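# Place chocolate cake in box beside white cake

## Task

Set the chocolate cake upright inside the cardboard box, next to the white cake. The box must stay in place with its flaps and lid unchanged, and the white cake must stay upright where it is. At the end neither hand may touch the box, either cake or the bricks.

## Robot and tools

Robot: two arms, left_arm (base near y = +0.291 m) and right_arm (base near y = -0.308 m), both at z = 0 and turned only slightly about z. left_arm has a five-finger left hand and right_arm a five-finger right hand. The scene frame has its origin at table-top height midway between the nominal bases, +x out over the table, +z up, and left_arm on the +y side. A two-camera stand is fixed behind the arms. Cameras: cam_head_left, cam_head_right, cam_high, cam_left_wrist, cam_right_wrist, each 672x504.

Frames: each arm reports its hand point pose (end_effector_position in metres, end_effector_quat_wxyz) in its own base frame. Fixed cameras and the table use the scene frame. Every offset in a call is along the axes of that arm's current Hand target. The hand point sits 0.15 m out from the wrist face and 0.05 m in front of the palm; its +z runs along the straight fingers, +y out of the palm, +x across the palm away from the thumb on the right hand and toward the thumb on the left hand. Straight fingers extend 0.06 to 0.07 m past the point and lie 0.06 m behind it along -y. A bracket on the little-finger side of the wrist can strike objects.

The row: every call that moves something uses rows of 28 numbers, each in [-1, 1], always covering both arms: left dx, dy, dz, rx, ry, rz, left little, ring, middle, index, thumb_bend, thumb_turn, left force_limit, speed, then the same 14 for the right arm. dx..rz are an offset from the Hand target at the start of that action or move, not an absolute pose; 1.0 equals 0.6 m of travel or 180 degrees, and rx, ry, rz form one rotation vector. Sending all six zeros re-requests the current Hand target. The finger and thumb numbers are absolute targets: +1 open/straight, -1 closed; thumb_turn -1 puts the thumb opposite the fingers, +1 beside the palm. force_limit maps -1..+1 to about 0..10 N at the fingertip (0..15 N for the two thumb motors). speed rises linearly from near zero at -1 to full at +0.48 and stays full up to +1. No value means 'unchanged', so to keep a hand as it is, repeat the last eight hand numbers you sent for it (or, before any, its hand_measured plus hand_force_limit and hand_speed).

execute_actions(actions, cameras): actions is a list of actions, each a table of up to 15 rows, one per 1/30 s step; a short table repeats its final row. All rows of an action count from the same starting Hand target, so repeating an offset in a new action adds to it. An empty list returns state with images.

move(target, speed, blend, blocking, cameras): target is one 28-number row or a list of up to 15 rows, each an offset from the Hand targets at the move's start (not from the previous row). The hand point follows a straight path; speed is in m/s (0.002 to 4.3, default 0.25; turning up to twice that in rad/s), one number or one per row. blend, in metres, rounds corners of a list; 0 stops at each. The whole move is capped at 10 s. blocking=false returns after about 0.5 s while the move goes on. The result adds a move: line such as done, off_target, moving, held or fault, plus limits (paced = pose clipped, held = steps withheld). Done means within 10 mm and 2 degrees; neither done nor off_target tells you about contact.

wait(seconds 0..10), stop() to brake a running move, zoom_image(camera, region [x0,y0,x1,y1] at most 504x504 pixels) on the newest image of that camera, show_instructions() for the reference pages, finished_scene() to end the scene for good.

Results: Hand target is the last commanded pose after clipping (orientation is held within 40 degrees of the measured one). The hand often stops 1 to 3 cm (sometimes 5 cm) short, usually low, from friction and weight; that alone is not contact. Send the shortfall as a new offset. hand_measured, hand_stopped_by (moving, target, force, stalled, fault) and hand_load_n follow the six-motor order; a load near 0 after grasping means the grip is lost. Joint torques include the arm's own weight. MOTOR HOT appears near 85 °C; at 100 °C that arm drops for 30 to 60 s.

Gripping: with the thumb turned in front, the hand grips objects about 0.035 to 0.065 m thick. Close slowly (speed about -0.94 or lower) for a gentle grip. Raise force_limit and send a tighter target to squeeze harder; send a more open target to release.

Avoid: dropping or releasing moving objects, knocking anything off the table (fails the task), hitting fixed or heavy things, hard presses, arms touching each other or one hand closing on the other, paths passing near an arm's own base, and long stretched holds that heat motors. Loose items may get nudged occasionally; move slowly near the box and the white cake, and retract both hands clear before finishing.

Each tool is called after "Request:" as name([rows], argument=value, ...), one row to a line, values as JSON.

Reference images:

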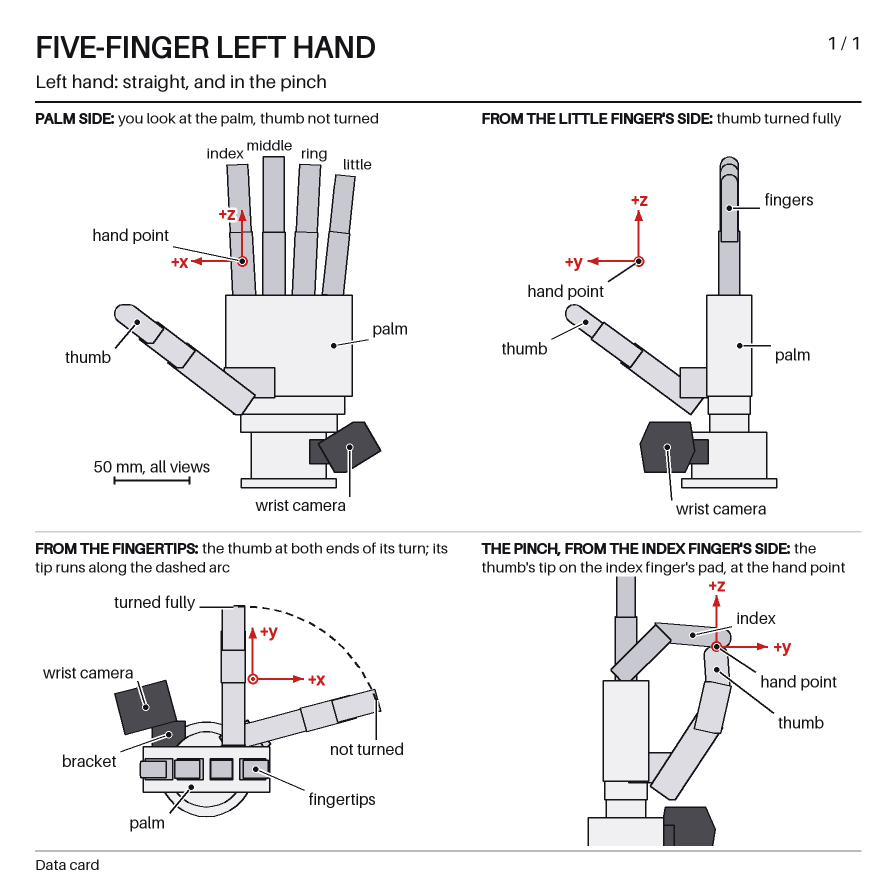

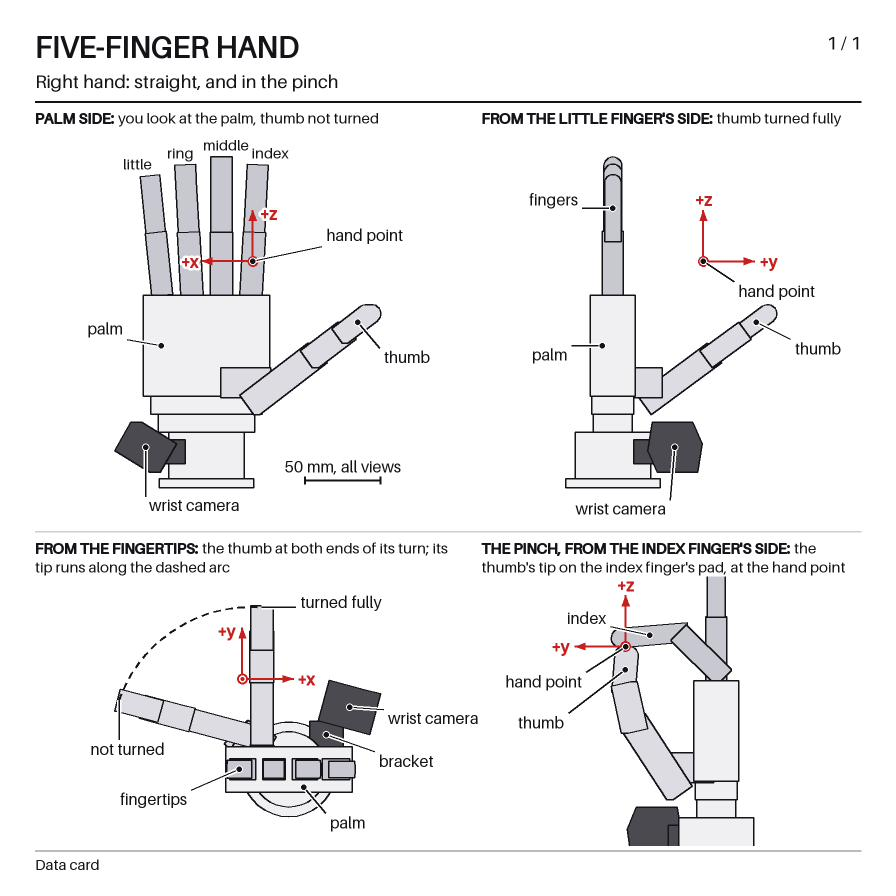

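## Session

Request:
execute_actions(actions=[])

Scene clock: 0.00 s.
left_arm: end_effector_position=(+0.5721, -0.1442, +0.2543) hand_measured=(+1.000, +1.000, +1.000, +1.000, +1.000, +1.000) hand_load_n=(+0.0, +0.0, +0.0, +0.0, +0.0, +0.0) hand_stopped_by=(target, target, target, target, target, target) hand_force_limit=0.00 hand_speed=-0.80 end_effector_quat_wxyz=(+0.480, +0.338, +0.701, -0.405) | right_arm: end_effector_position=(+0.4461, +0.2162, +0.3804) hand_measured=(+1.000, +1.000, +1.000, +1.000, +1.000, +1.000) hand_load_n=(+0.0, +0.0, +0.0, +0.0, +0.0, +0.0) hand_stopped_by=(target, target, target, target, target, target) hand_force_limit=0.00 hand_speed=-0.80 end_effector_quat_wxyz=(-0.277, +0.748, -0.081, +0.597)
Joint positions: left_arm=[0 1.419 1.04 -0.108 1.102 1.761] | right_arm=[0.635 0.979 0.955 -0.116 0.307 -0.986]
Joint velocities: within noise
Joint torques (N m): no reading
Motor temperatures (°C): left_arm=[31 36 33 32 32 29] | right_arm=[25 34 34 37 32 28]
Heat: left arm: hottest shoulder 36 °C; right arm: hottest wrist pitch 37 °C.
Hand target: left_arm +0.5798, -0.1488, +0.2844; +0.501, +0.356, +0.682, -0.396 | right_arm +0.4499, +0.2135, +0.4076; -0.285, +0.731, -0.087, +0.614

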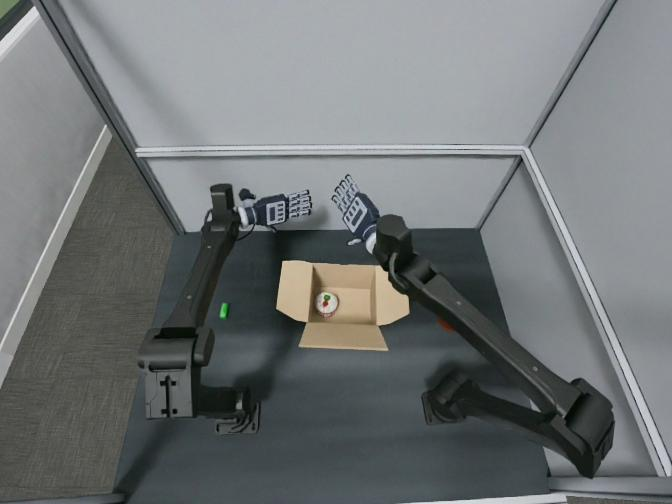

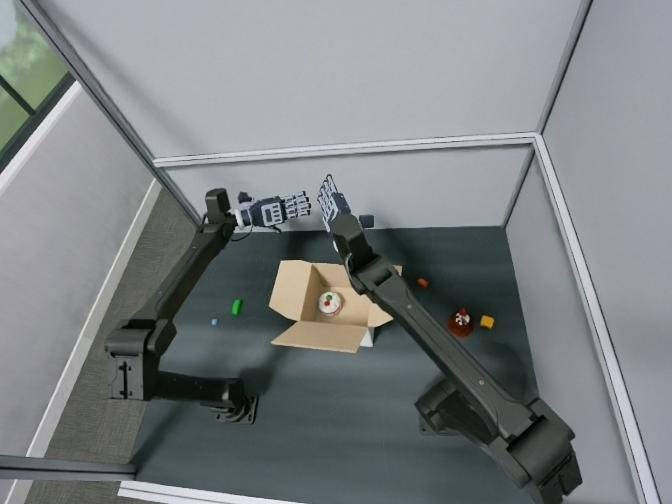

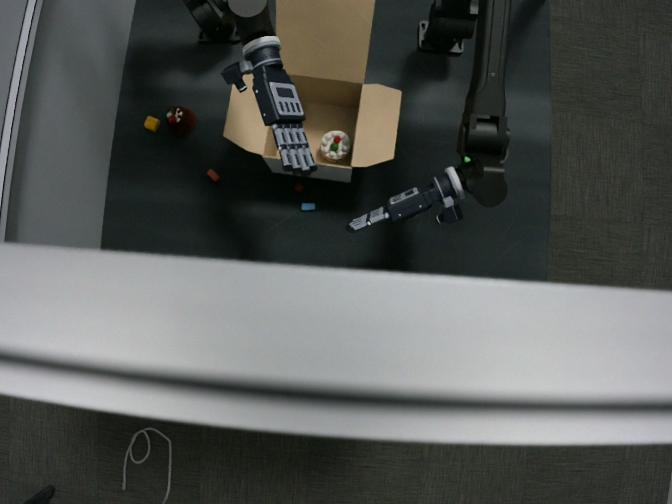

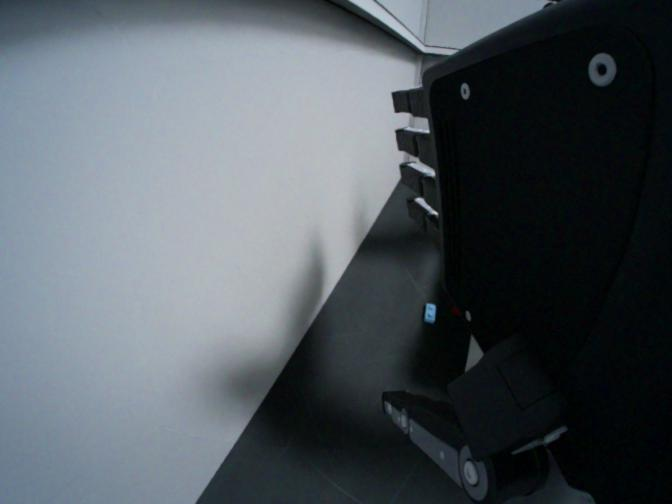

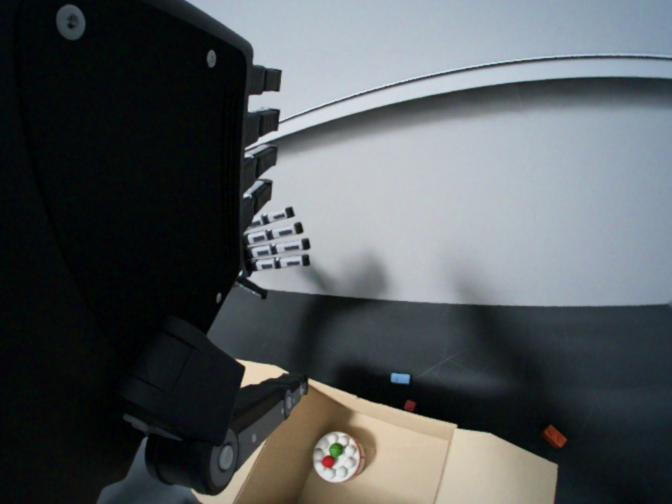

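Request:
zoom_image(camera="cam_high", region=[120, 60, 420, 240])

Request:
zoom_image(camera="cam_head_right", region=[400, 260, 520, 360])

Request:
zoom_image(camera="cam_head_left", region=[200, 230, 480, 440])

Scaled by 1.680 from the camera's 672x504 image, which has a finer 960x720 frame.

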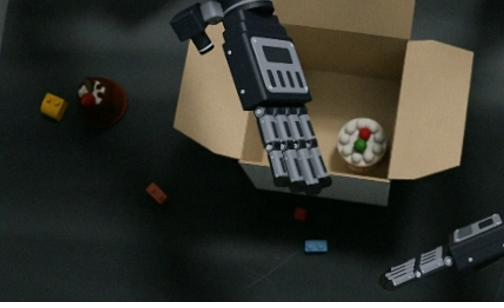

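Scaled by 4.200 from the camera's 672x504 image, which has a finer 960x720 frame.

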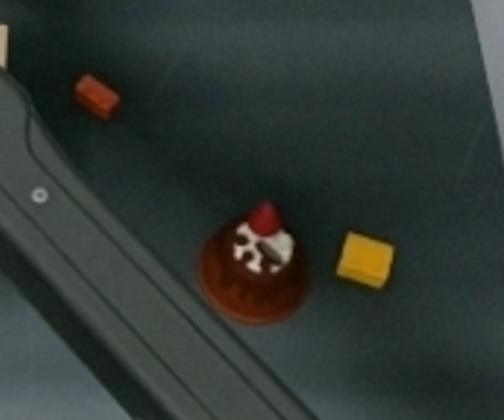

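Scaled by 1.800 from the camera's 672x504 image, which has a finer 960x720 frame.

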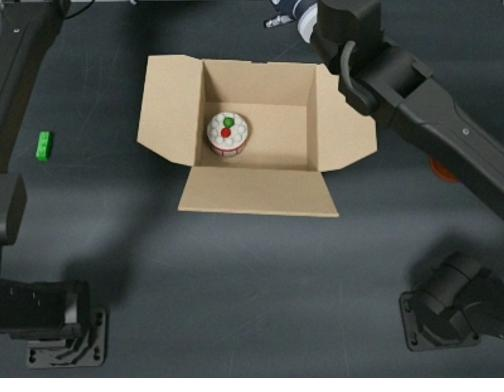

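Request:
move(target=[0,0,0,0,0,0,1,1,1,1,1,1,0,-0.8,0.0659,0.414,-0.3775,-0.2395,0.1135,0.3733,1,1,1,1,1,-1,0,-0.2], speed=0.2, cameras=["all"])

Scene clock: 46.60 s.
left_arm: end_effector_position=(+0.5721, -0.1442, +0.2543) hand_measured=(+1.000, +1.000, +1.000, +1.000, +1.000, +1.000) hand_load_n=(+0.0, +0.0, -0.5, +0.0, +0.0, +0.0) hand_stopped_by=(target, target, target, target, target, target) hand_force_limit=0.00 hand_speed=-0.80 end_effector_quat_wxyz=(+0.480, +0.338, +0.701, -0.405) | right_arm: end_effector_position=(+0.2962, -0.0789, +0.3053) hand_measured=(+1.000, +1.000, +1.000, +1.000, +1.000, -1.000) hand_load_n=(+0.0, +0.0, +0.0, +0.0, +0.0, +0.0) hand_stopped_by=(target, target, target, target, target, target) hand_force_limit=0.00 hand_speed=-0.20 end_effector_quat_wxyz=(+0.264, -0.515, +0.716, -0.390)
Joint positions: left_arm=[0 1.419 1.04 -0.108 1.102 1.761] | right_arm=[-0.356 0.604 0.88 -0.866 -0.003 -0.03]
Joint torques (N m): left_arm=[-1.26 -9.7 10.61 1.58 0.45 -0.04] | right_arm=[-1.49 1.26 12.29 1.62 -0.13 0.23]
Motor temperatures (°C): left_arm=[30 37 36 31 31 28] | right_arm=[25 34 43 36 31 28]
Heat: left arm: hottest shoulder 37 °C; right arm: hottest elbow 43 °C.
Hand target: left_arm +0.5798, -0.1488, +0.2844; +0.501, +0.356, +0.682, -0.396 | right_arm +0.2999, -0.0798, +0.3300; +0.278, -0.501, +0.716, -0.398
Off the commanded pose: left_arm 0.031 m, 4 deg | right_arm 0.025 m, 3 deg.
move: off_target (left_arm, right_arm)

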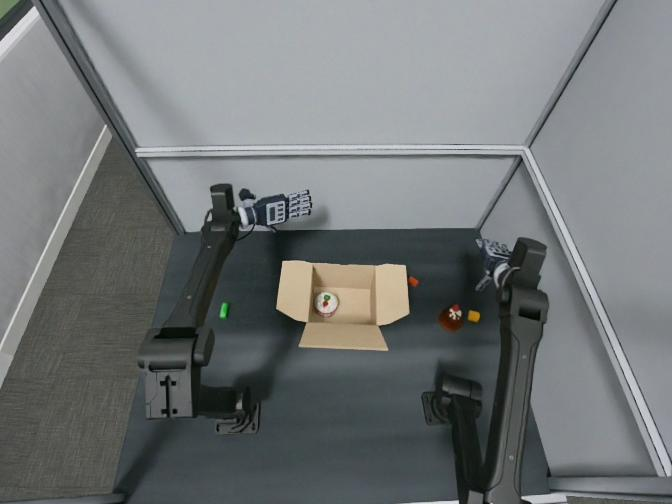

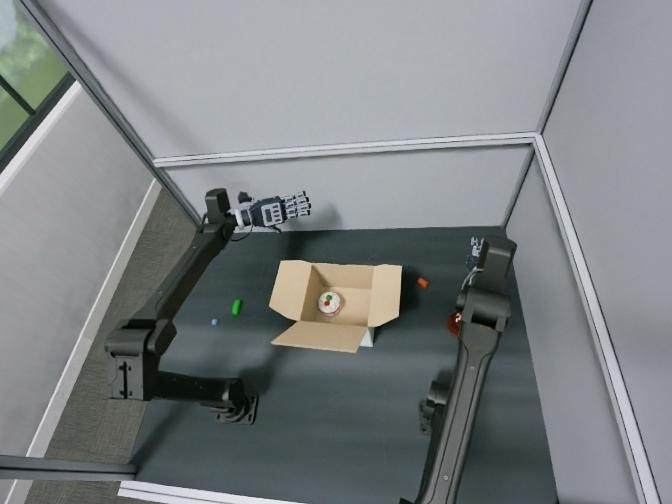

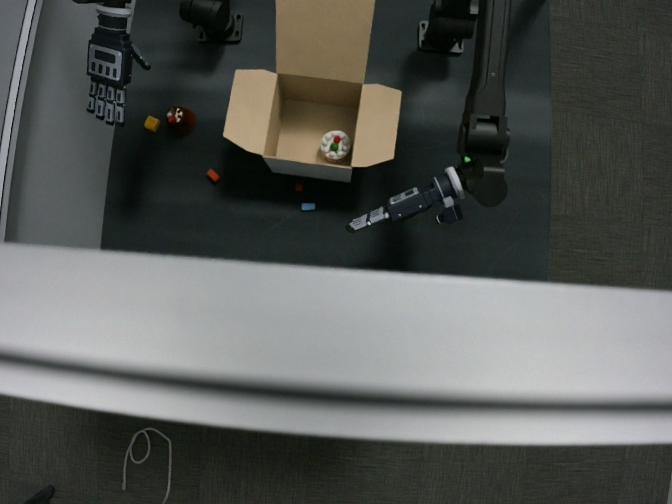

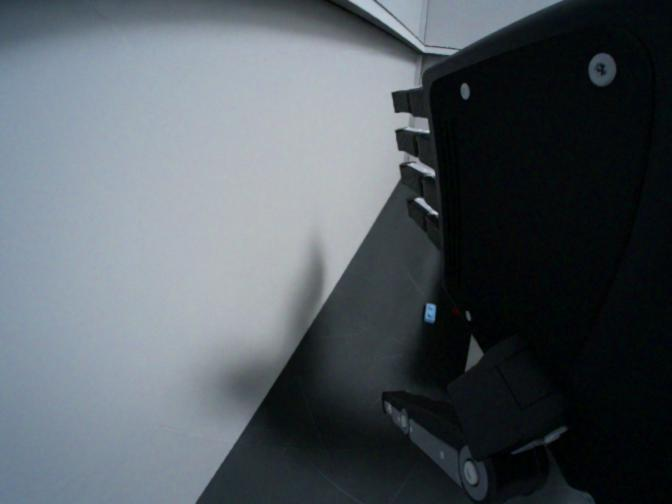

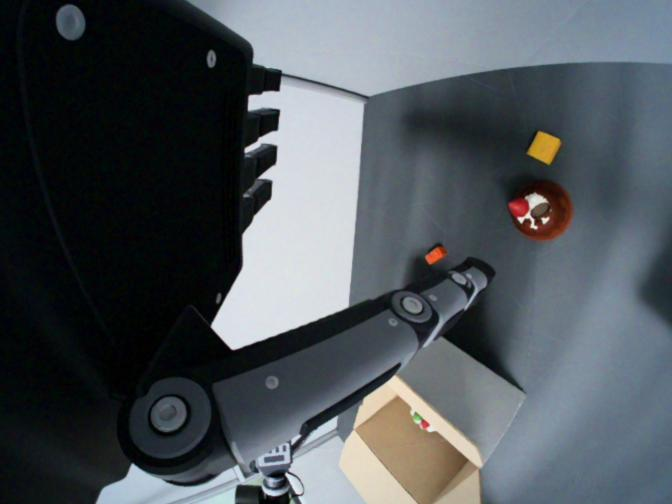

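Request:
move(target=[0,0,0,0,0,0,1,1,1,1,1,1,0,-0.8,0,0.1767,0.110,0,0,0,1,1,1,1,1,-1,0,-0.2], speed=0.2, cameras=["cam_head_left","cam_head_right","cam_high","cam_right_wrist"])

Request:
zoom_image(camera="cam_high", region=[80, 0, 460, 240])

Request:
zoom_image(camera="cam_head_left", region=[400, 220, 560, 440])

Scene clock: 75.80 s.
left_arm: end_effector_position=(+0.5721, -0.1442, +0.2543) hand_measured=(+1.000, +1.000, +1.000, +1.000, +1.000, +1.000) hand_load_n=(+0.0, +0.0, +0.0, +0.0, +0.0, +0.0) hand_stopped_by=(target, target, target, target, target, target) hand_force_limit=0.00 hand_speed=-0.80 end_effector_quat_wxyz=(+0.480, +0.338, +0.701, -0.405) | right_arm: end_effector_position=(+0.2938, -0.0780, +0.1925) hand_measured=(+1.000, +1.000, +1.000, +1.000, +1.000, -1.000) hand_load_n=(+0.0, +0.0, -0.5, +0.0, +0.0, +0.0) hand_stopped_by=(target, target, target, target, target, target) hand_force_limit=0.00 hand_speed=-0.20 end_effector_quat_wxyz=(+0.260, -0.517, +0.719, -0.384)
Joint positions: left_arm=[0 1.419 1.04 -0.108 1.102 1.761] | right_arm=[-0.356 0.552 0.574 -0.628 -0.003 -0.03]
Joint torques (N m): left_arm=[-0.97 -9.82 10.41 1.65 0.51 -0.02] | right_arm=[-2.37 -0.91 9.28 3.48 -0.18 0.2]
Heat: left arm: hottest shoulder 38 °C; right arm: hottest elbow 45 °C.
Hand target: left_arm +0.5798, -0.1488, +0.2844; +0.501, +0.356, +0.682, -0.396 | right_arm +0.3000, -0.0799, +0.2051; +0.278, -0.501, +0.716, -0.398
Off the commanded pose: left_arm 0.031 m, 4 deg | right_arm 0.014 m, 3 deg.
move: off_target (left_arm, right_arm)
Images, in order (width x height): cam_head_left 672x504, cam_head_right 672x504, cam_high 672x504, cam_right_wrist 672x504.

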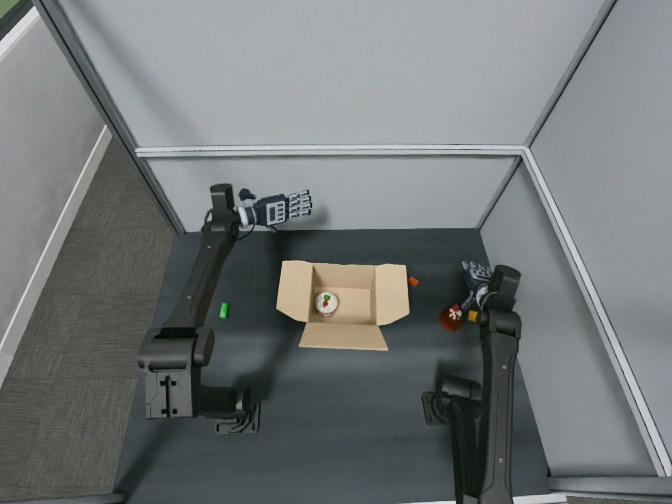

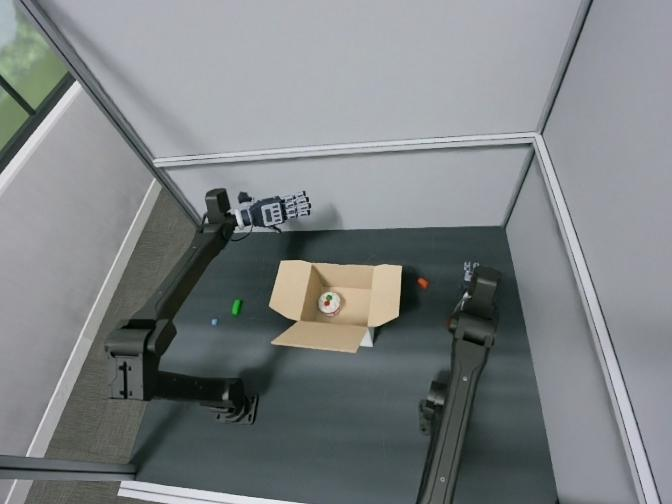

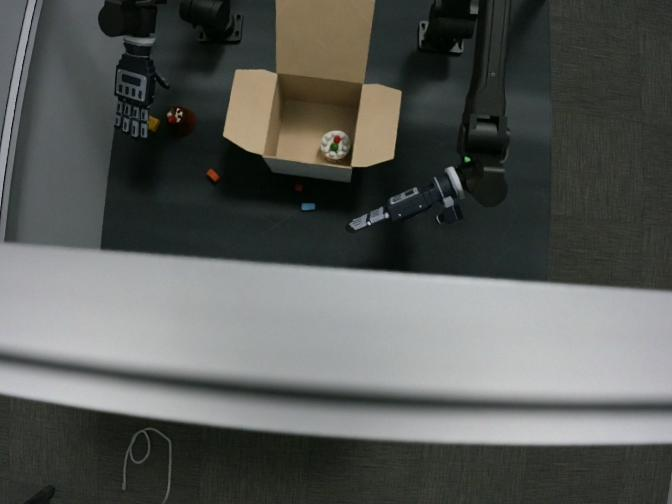

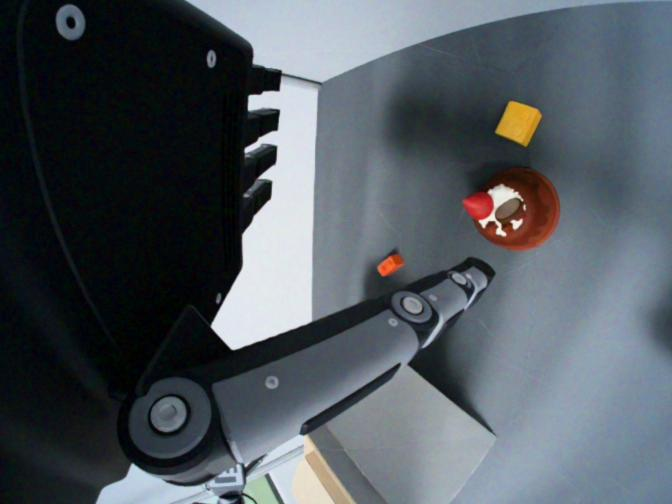

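Scaled by 1.326 from the camera's 672x504 image, which has a finer 960x720 frame.

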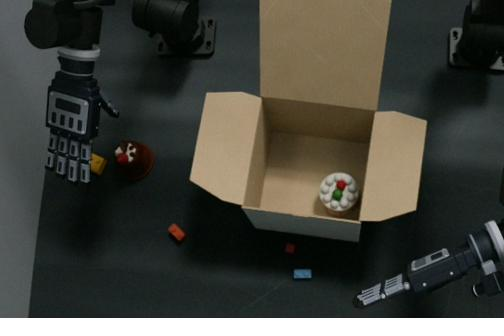

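Scaled by 2.291 from the camera's 672x504 image, which has a finer 960x720 frame.

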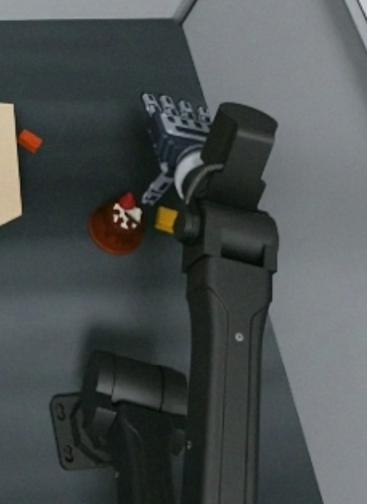

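Request:
zoom_image(camera="cam_right_wrist", region=[380, 80, 620, 280])

Request:
zoom_image(camera="cam_high", region=[90, 50, 250, 190])

Request:
zoom_image(camera="cam_head_left", region=[260, 250, 420, 370])

Scaled by 2.100 from the camera's 672x504 image, which has a finer 960x720 frame.

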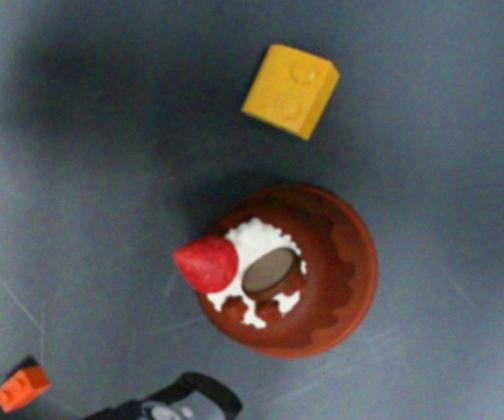

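Scaled by 3.150 from the camera's 672x504 image, which has a finer 960x720 frame.

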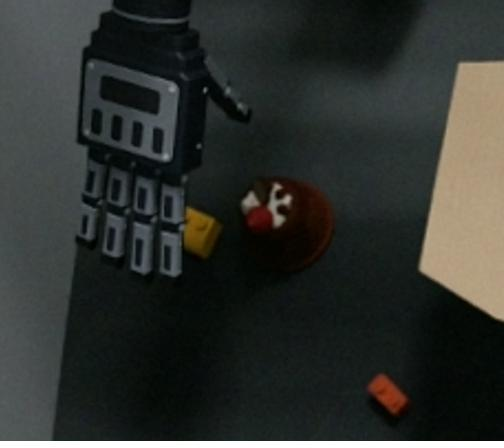

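Scaled by 3.150 from the camera's 672x504 image, which has a finer 960x720 frame.

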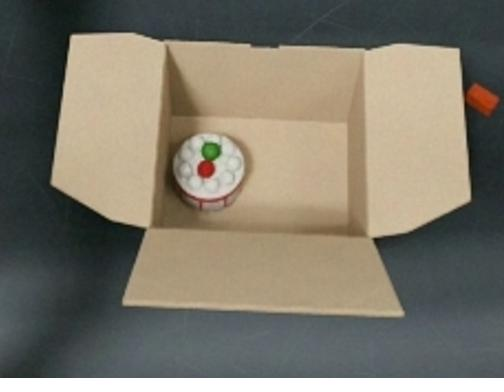

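Request:
move(target=[0,0,0,0,0,0,1,1,1,1,1,1,0,-0.8,0.0023,0.091,0.0495,-0.0556,0,0,1,1,1,1,1,-1,0,-0.2], speed=0.15, cameras=["cam_head_left","cam_high","cam_right_wrist"])

Request:
zoom_image(camera="cam_high", region=[90, 50, 250, 190])

Request:
zoom_image(camera="cam_head_left", region=[400, 240, 540, 360])

Scene clock: 123.37 s.
left_arm: end_effector_position=(+0.5721, -0.1442, +0.2543) hand_measured=(+1.000, +1.000, +1.000, +1.000, +1.000, +1.000) hand_load_n=(+0.0, +0.0, +0.0, +0.0, +0.0, +0.0) hand_stopped_by=(target, target, target, target, target, target) hand_force_limit=0.00 hand_speed=-0.80 end_effector_quat_wxyz=(+0.480, +0.338, +0.701, -0.405) | right_arm: end_effector_position=(+0.2882, -0.0753, +0.1352) hand_measured=(+1.000, +1.000, +1.000, +1.000, +1.000, -1.000) hand_load_n=(+0.0, +0.0, +0.0, +0.0, +0.0, +0.0) hand_stopped_by=(target, target, target, target, target, target) hand_force_limit=0.00 hand_speed=-0.20 end_effector_quat_wxyz=(+0.221, -0.538, +0.747, -0.323)
Joint positions: left_arm=[0 1.419 1.04 -0.108 1.102 1.761] | right_arm=[-0.356 0.67 0.528 -0.624 -0.006 -0.03]
Joint torques (N m): left_arm=[-1.55 -9.99 10.62 1.58 0.52 -0.06] | right_arm=[-1.79 0.21 8.98 3.11 -0.19 0.16]
Heat: left arm: hottest elbow 39 °C; right arm: hottest elbow 43 °C.
Hand target: left_arm +0.5798, -0.1488, +0.2844; +0.501, +0.356, +0.682, -0.396 | right_arm +0.2961, -0.0801, +0.1431; +0.234, -0.523, +0.748, -0.334
Off the commanded pose: left_arm 0.031 m, 4 deg | right_arm 0.012 m, 3 deg.
move: off_target (left_arm, right_arm)
Images, in order (width x height): cam_head_left 672x504, cam_high 672x504, cam_right_wrist 672x504.

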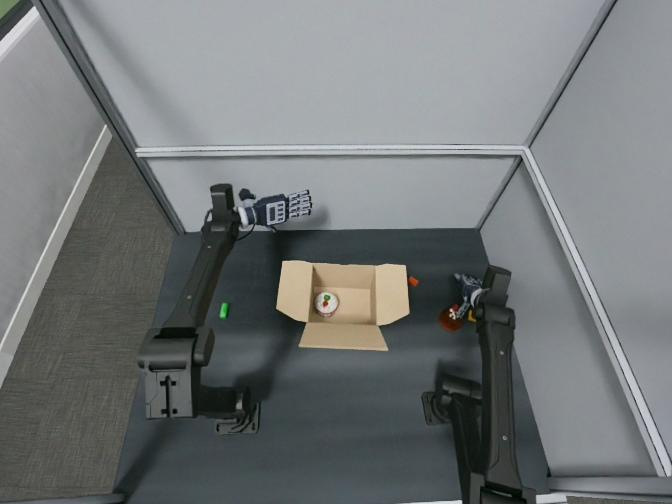

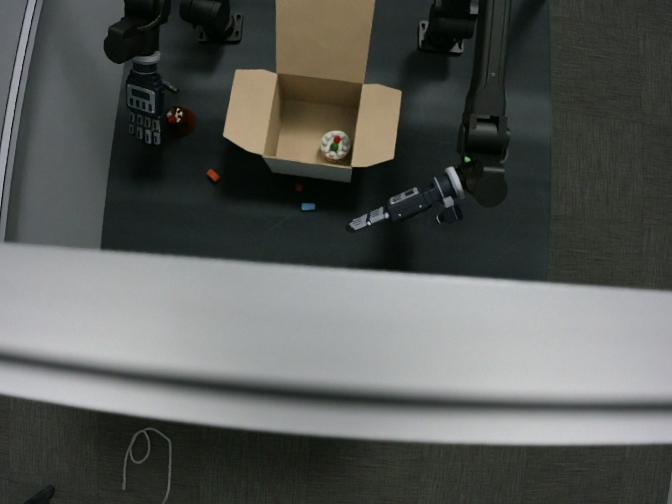

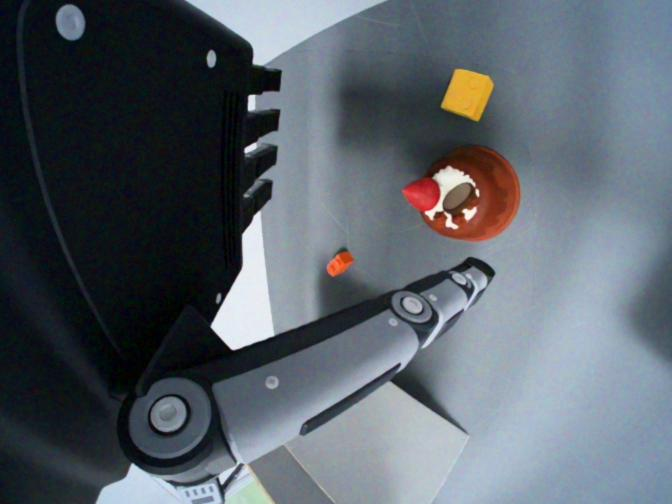

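Scaled by 3.150 from the camera's 672x504 image, which has a finer 960x720 frame.

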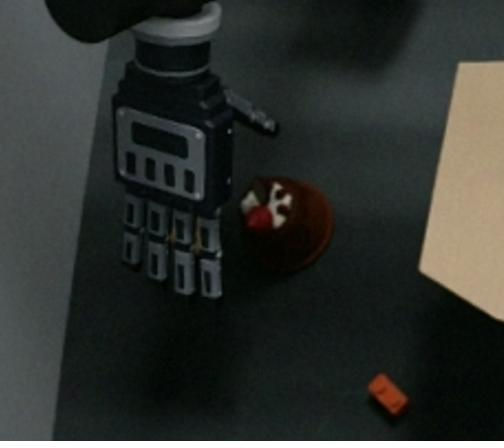

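Scaled by 3.600 from the camera's 672x504 image, which has a finer 960x720 frame.

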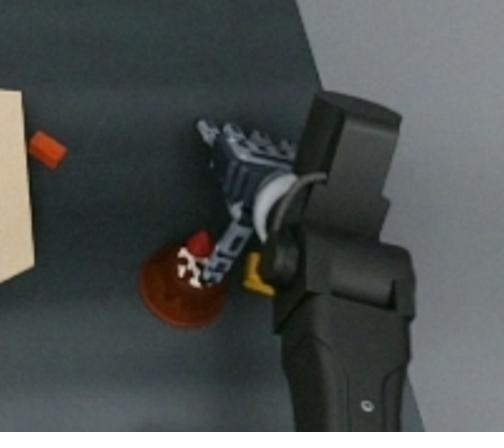

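Request:
move(target=[0,0,0,0,0,0,1,1,1,1,1,1,0,-0.8,0,0.0877,0.052,0,0,0,1,1,1,1,1,-1,0,-0.2], speed=0.1, cameras=["cam_head_left","cam_head_right","cam_high","cam_right_wrist"])

Request:
zoom_image(camera="cam_high", region=[90, 50, 250, 190])

Request:
zoom_image(camera="cam_head_left", region=[400, 240, 540, 360])

Request:
zoom_image(camera="cam_right_wrist", region=[300, 80, 560, 320])

Scene clock: 142.97 s.
left_arm: end_effector_position=(+0.5721, -0.1442, +0.2543) hand_measured=(+1.000, +1.000, +1.000, +1.000, +1.000, +1.000) hand_load_n=(+0.0, +0.0, +0.0, +0.0, +0.0, +0.0) hand_stopped_by=(target, target, target, target, target, target) hand_force_limit=0.00 hand_speed=-0.80 end_effector_quat_wxyz=(+0.480, +0.338, +0.701, -0.405) | right_arm: end_effector_position=(+0.2778, -0.0714, +0.0775) hand_measured=(+1.000, +1.000, +1.000, +1.000, +1.000, -1.000) hand_load_n=(+0.0, -0.5, +0.0, +0.0, +0.0, +0.0) hand_stopped_by=(target, target, target, target, target, target) hand_force_limit=0.00 hand_speed=-0.20 end_effector_quat_wxyz=(+0.223, -0.537, +0.746, -0.326)
Joint positions: left_arm=[0 1.419 1.04 -0.108 1.102 1.761] | right_arm=[-0.356 0.673 0.372 -0.458 -0.006 -0.03]
Joint torques (N m): left_arm=[-0.79 -10.34 10.63 1.65 0.47 -0.06] | right_arm=[-1.67 0.38 8.66 3.17 -0.16 0.12]
Heat: left arm: hottest elbow 39 °C; right arm: hottest elbow 44 °C.
Hand target: left_arm +0.5798, -0.1488, +0.2844; +0.501, +0.356, +0.682, -0.396 | right_arm +0.2850, -0.0760, +0.0830; +0.234, -0.523, +0.748, -0.334
Off the commanded pose: left_arm 0.031 m, 4 deg | right_arm 0.010 m, 2 deg.
move: off_target (left_arm)
Images, in order (width x height): cam_head_left 672x504, cam_head_right 672x504, cam_high 672x504, cam_right_wrist 672x504.

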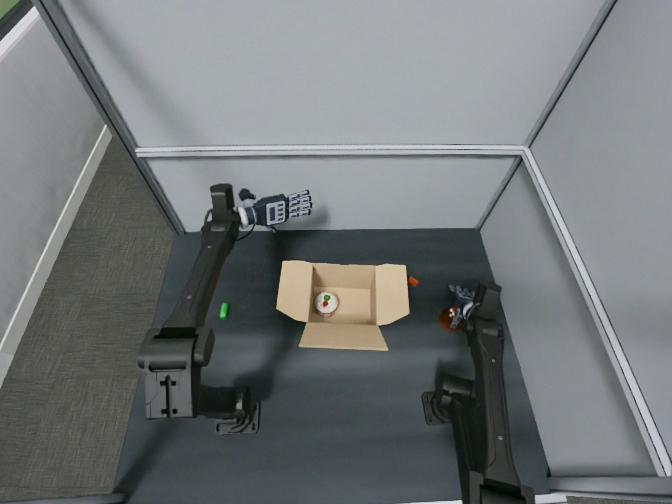

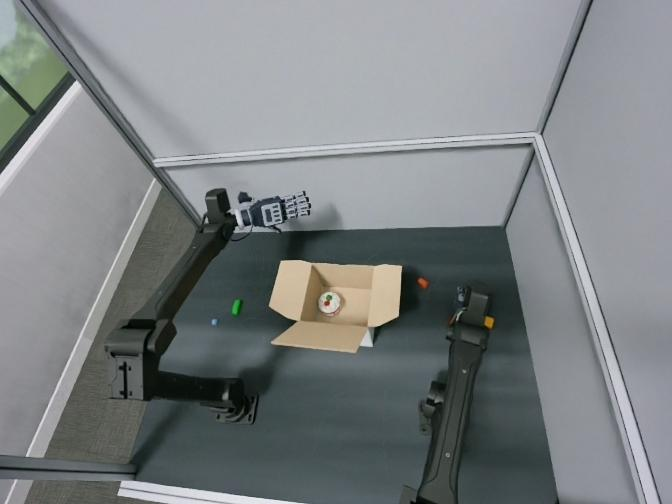

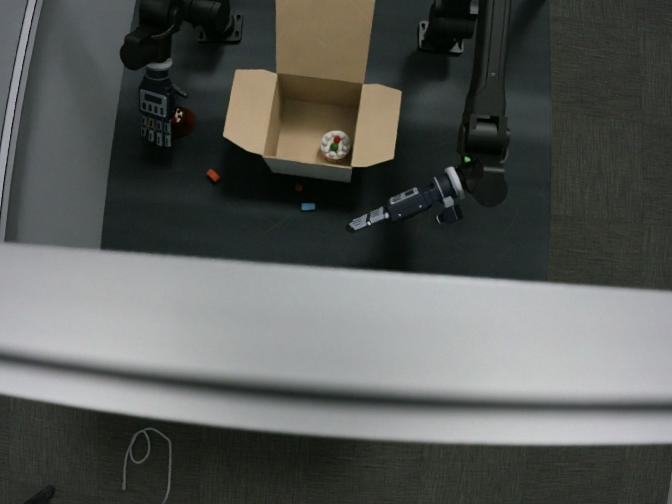

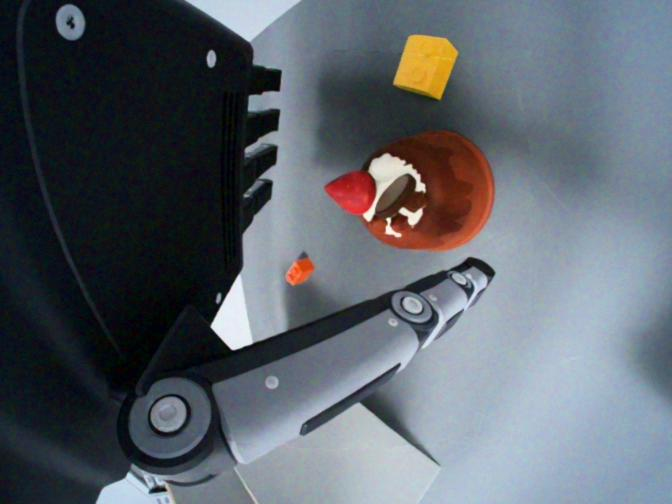

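Scaled by 3.150 from the camera's 672x504 image, which has a finer 960x720 frame.

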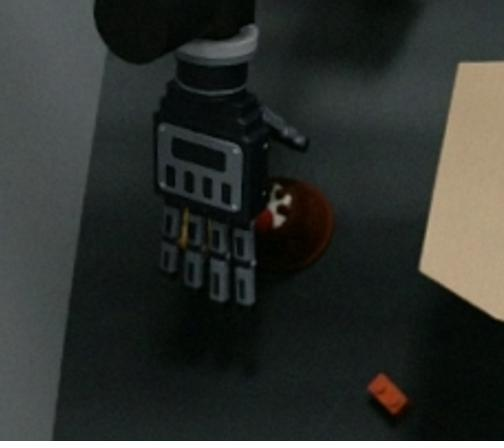

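Scaled by 3.600 from the camera's 672x504 image, which has a finer 960x720 frame.

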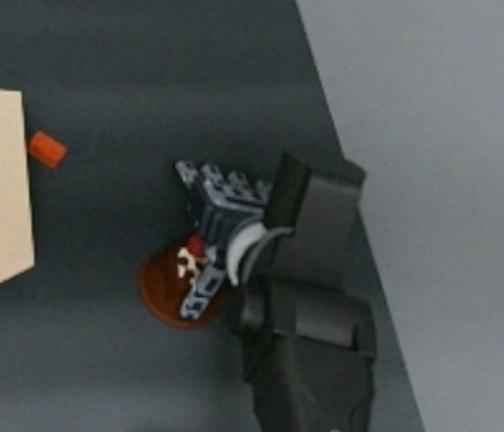

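Scaled by 1.938 from the camera's 672x504 image, which has a finer 960x720 frame.

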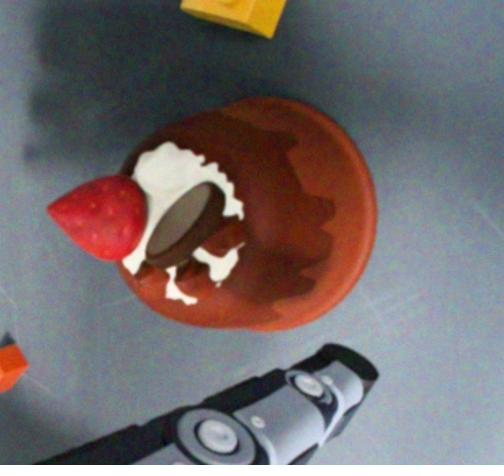

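Request:
move([
  [0,0,0,0,0,0,1,1,1,1,1,1,0,-0.8,0.0195,-0.013,0.0145,0,0,0,1,1,1,1,1,-1,0,-0.2],
  [0,0,0,0,0,0,1,1,1,1,1,1,0,-0.8,0.0195,0.018,0.0423,0,0,0,1,1,1,1,1,-1,0,-0.2],
], speed=0.08, cameras=["cam_head_left","cam_head_right","cam_high","cam_right_wrist"])

Request:
zoom_image(camera="cam_high", region=[90, 50, 250, 190])

Request:
zoom_image(camera="cam_head_left", region=[400, 240, 540, 360])

Request:
zoom_image(camera="cam_right_wrist", region=[200, 80, 560, 340])

Scene clock: 159.50 s.
left_arm: end_effector_position=(+0.5721, -0.1442, +0.2543) hand_measured=(+1.000, +1.000, +1.000, +1.000, +1.000, +1.000) hand_load_n=(+0.0, +0.0, +0.0, +0.0, +0.0, +0.0) hand_stopped_by=(target, target, target, target, target, target) hand_force_limit=0.00 hand_speed=-0.80 end_effector_quat_wxyz=(+0.480, +0.338, +0.701, -0.405) | right_arm: end_effector_position=(+0.2850, -0.0866, +0.0527) hand_measured=(+1.000, +1.000, +1.000, +1.000, +1.000, -1.000) hand_load_n=(+0.0, +0.0, +0.0, +0.0, +0.0, +0.0) hand_stopped_by=(target, target, target, target, target, target) hand_force_limit=0.00 hand_speed=-0.20 end_effector_quat_wxyz=(+0.228, -0.519, +0.759, -0.321)
Joint positions: left_arm=[0 1.419 1.04 -0.108 1.102 1.761] | right_arm=[-0.423 0.778 0.335 -0.32 -0.049 -0.03]
Joint torques (N m): left_arm=[-1.32 -9.76 10.44 1.63 0.48 -0.02] | right_arm=[-1.55 -0.15 8.36 3.25 -0.18 -0.11]
Heat: left arm: hottest elbow 40 °C; right arm: hottest elbow 44 °C.
Hand target: left_arm +0.5798, -0.1488, +0.2844; +0.501, +0.356, +0.682, -0.396 | right_arm +0.2919, -0.0910, +0.0581; +0.234, -0.523, +0.748, -0.334
Off the commanded pose: left_arm 0.031 m, 4 deg | right_arm 0.010 m, 2 deg.
move: off_target (left_arm)
Images, in order (width x height): cam_head_left 672x504, cam_head_right 672x504, cam_high 672x504, cam_right_wrist 672x504.

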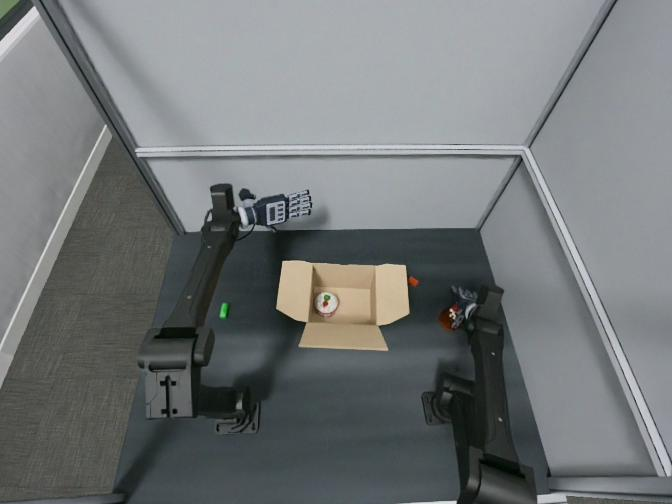

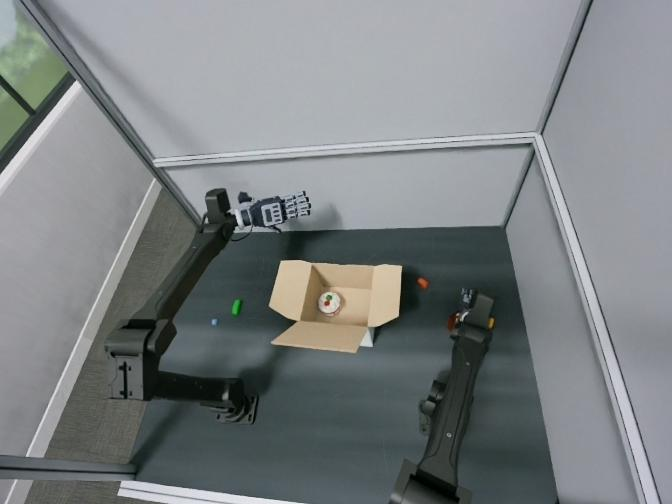

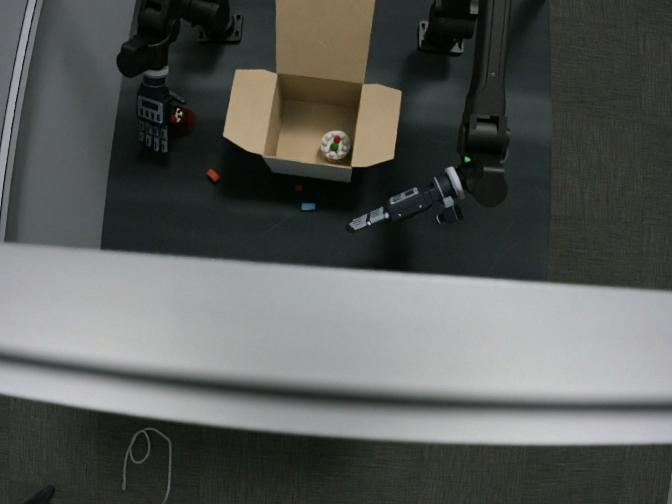

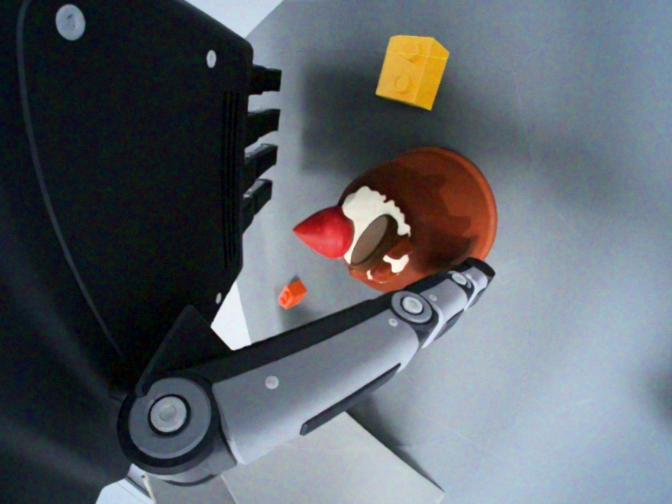

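Scaled by 3.150 from the camera's 672x504 image, which has a finer 960x720 frame.

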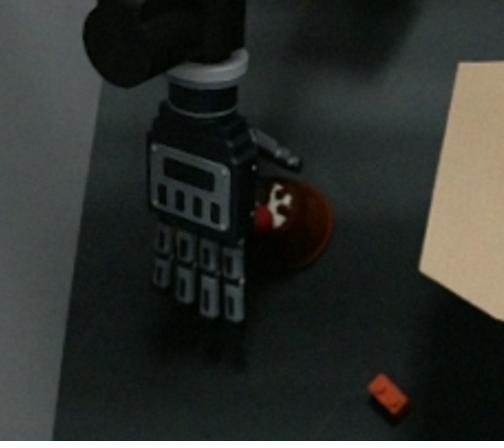

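Scaled by 3.600 from the camera's 672x504 image, which has a finer 960x720 frame.

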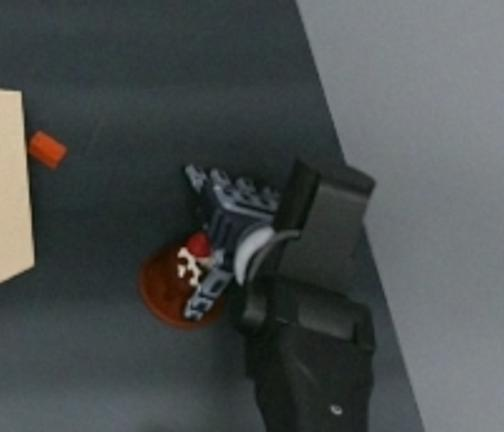

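Scaled by 1.400 from the camera's 672x504 image, which has a finer 960x720 frame.

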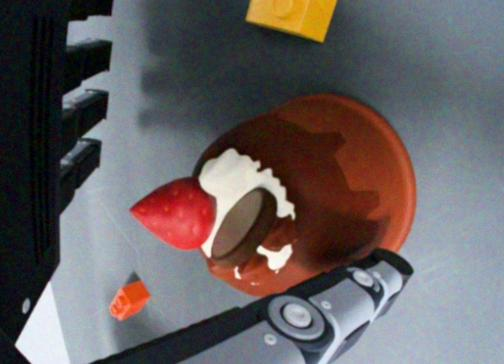

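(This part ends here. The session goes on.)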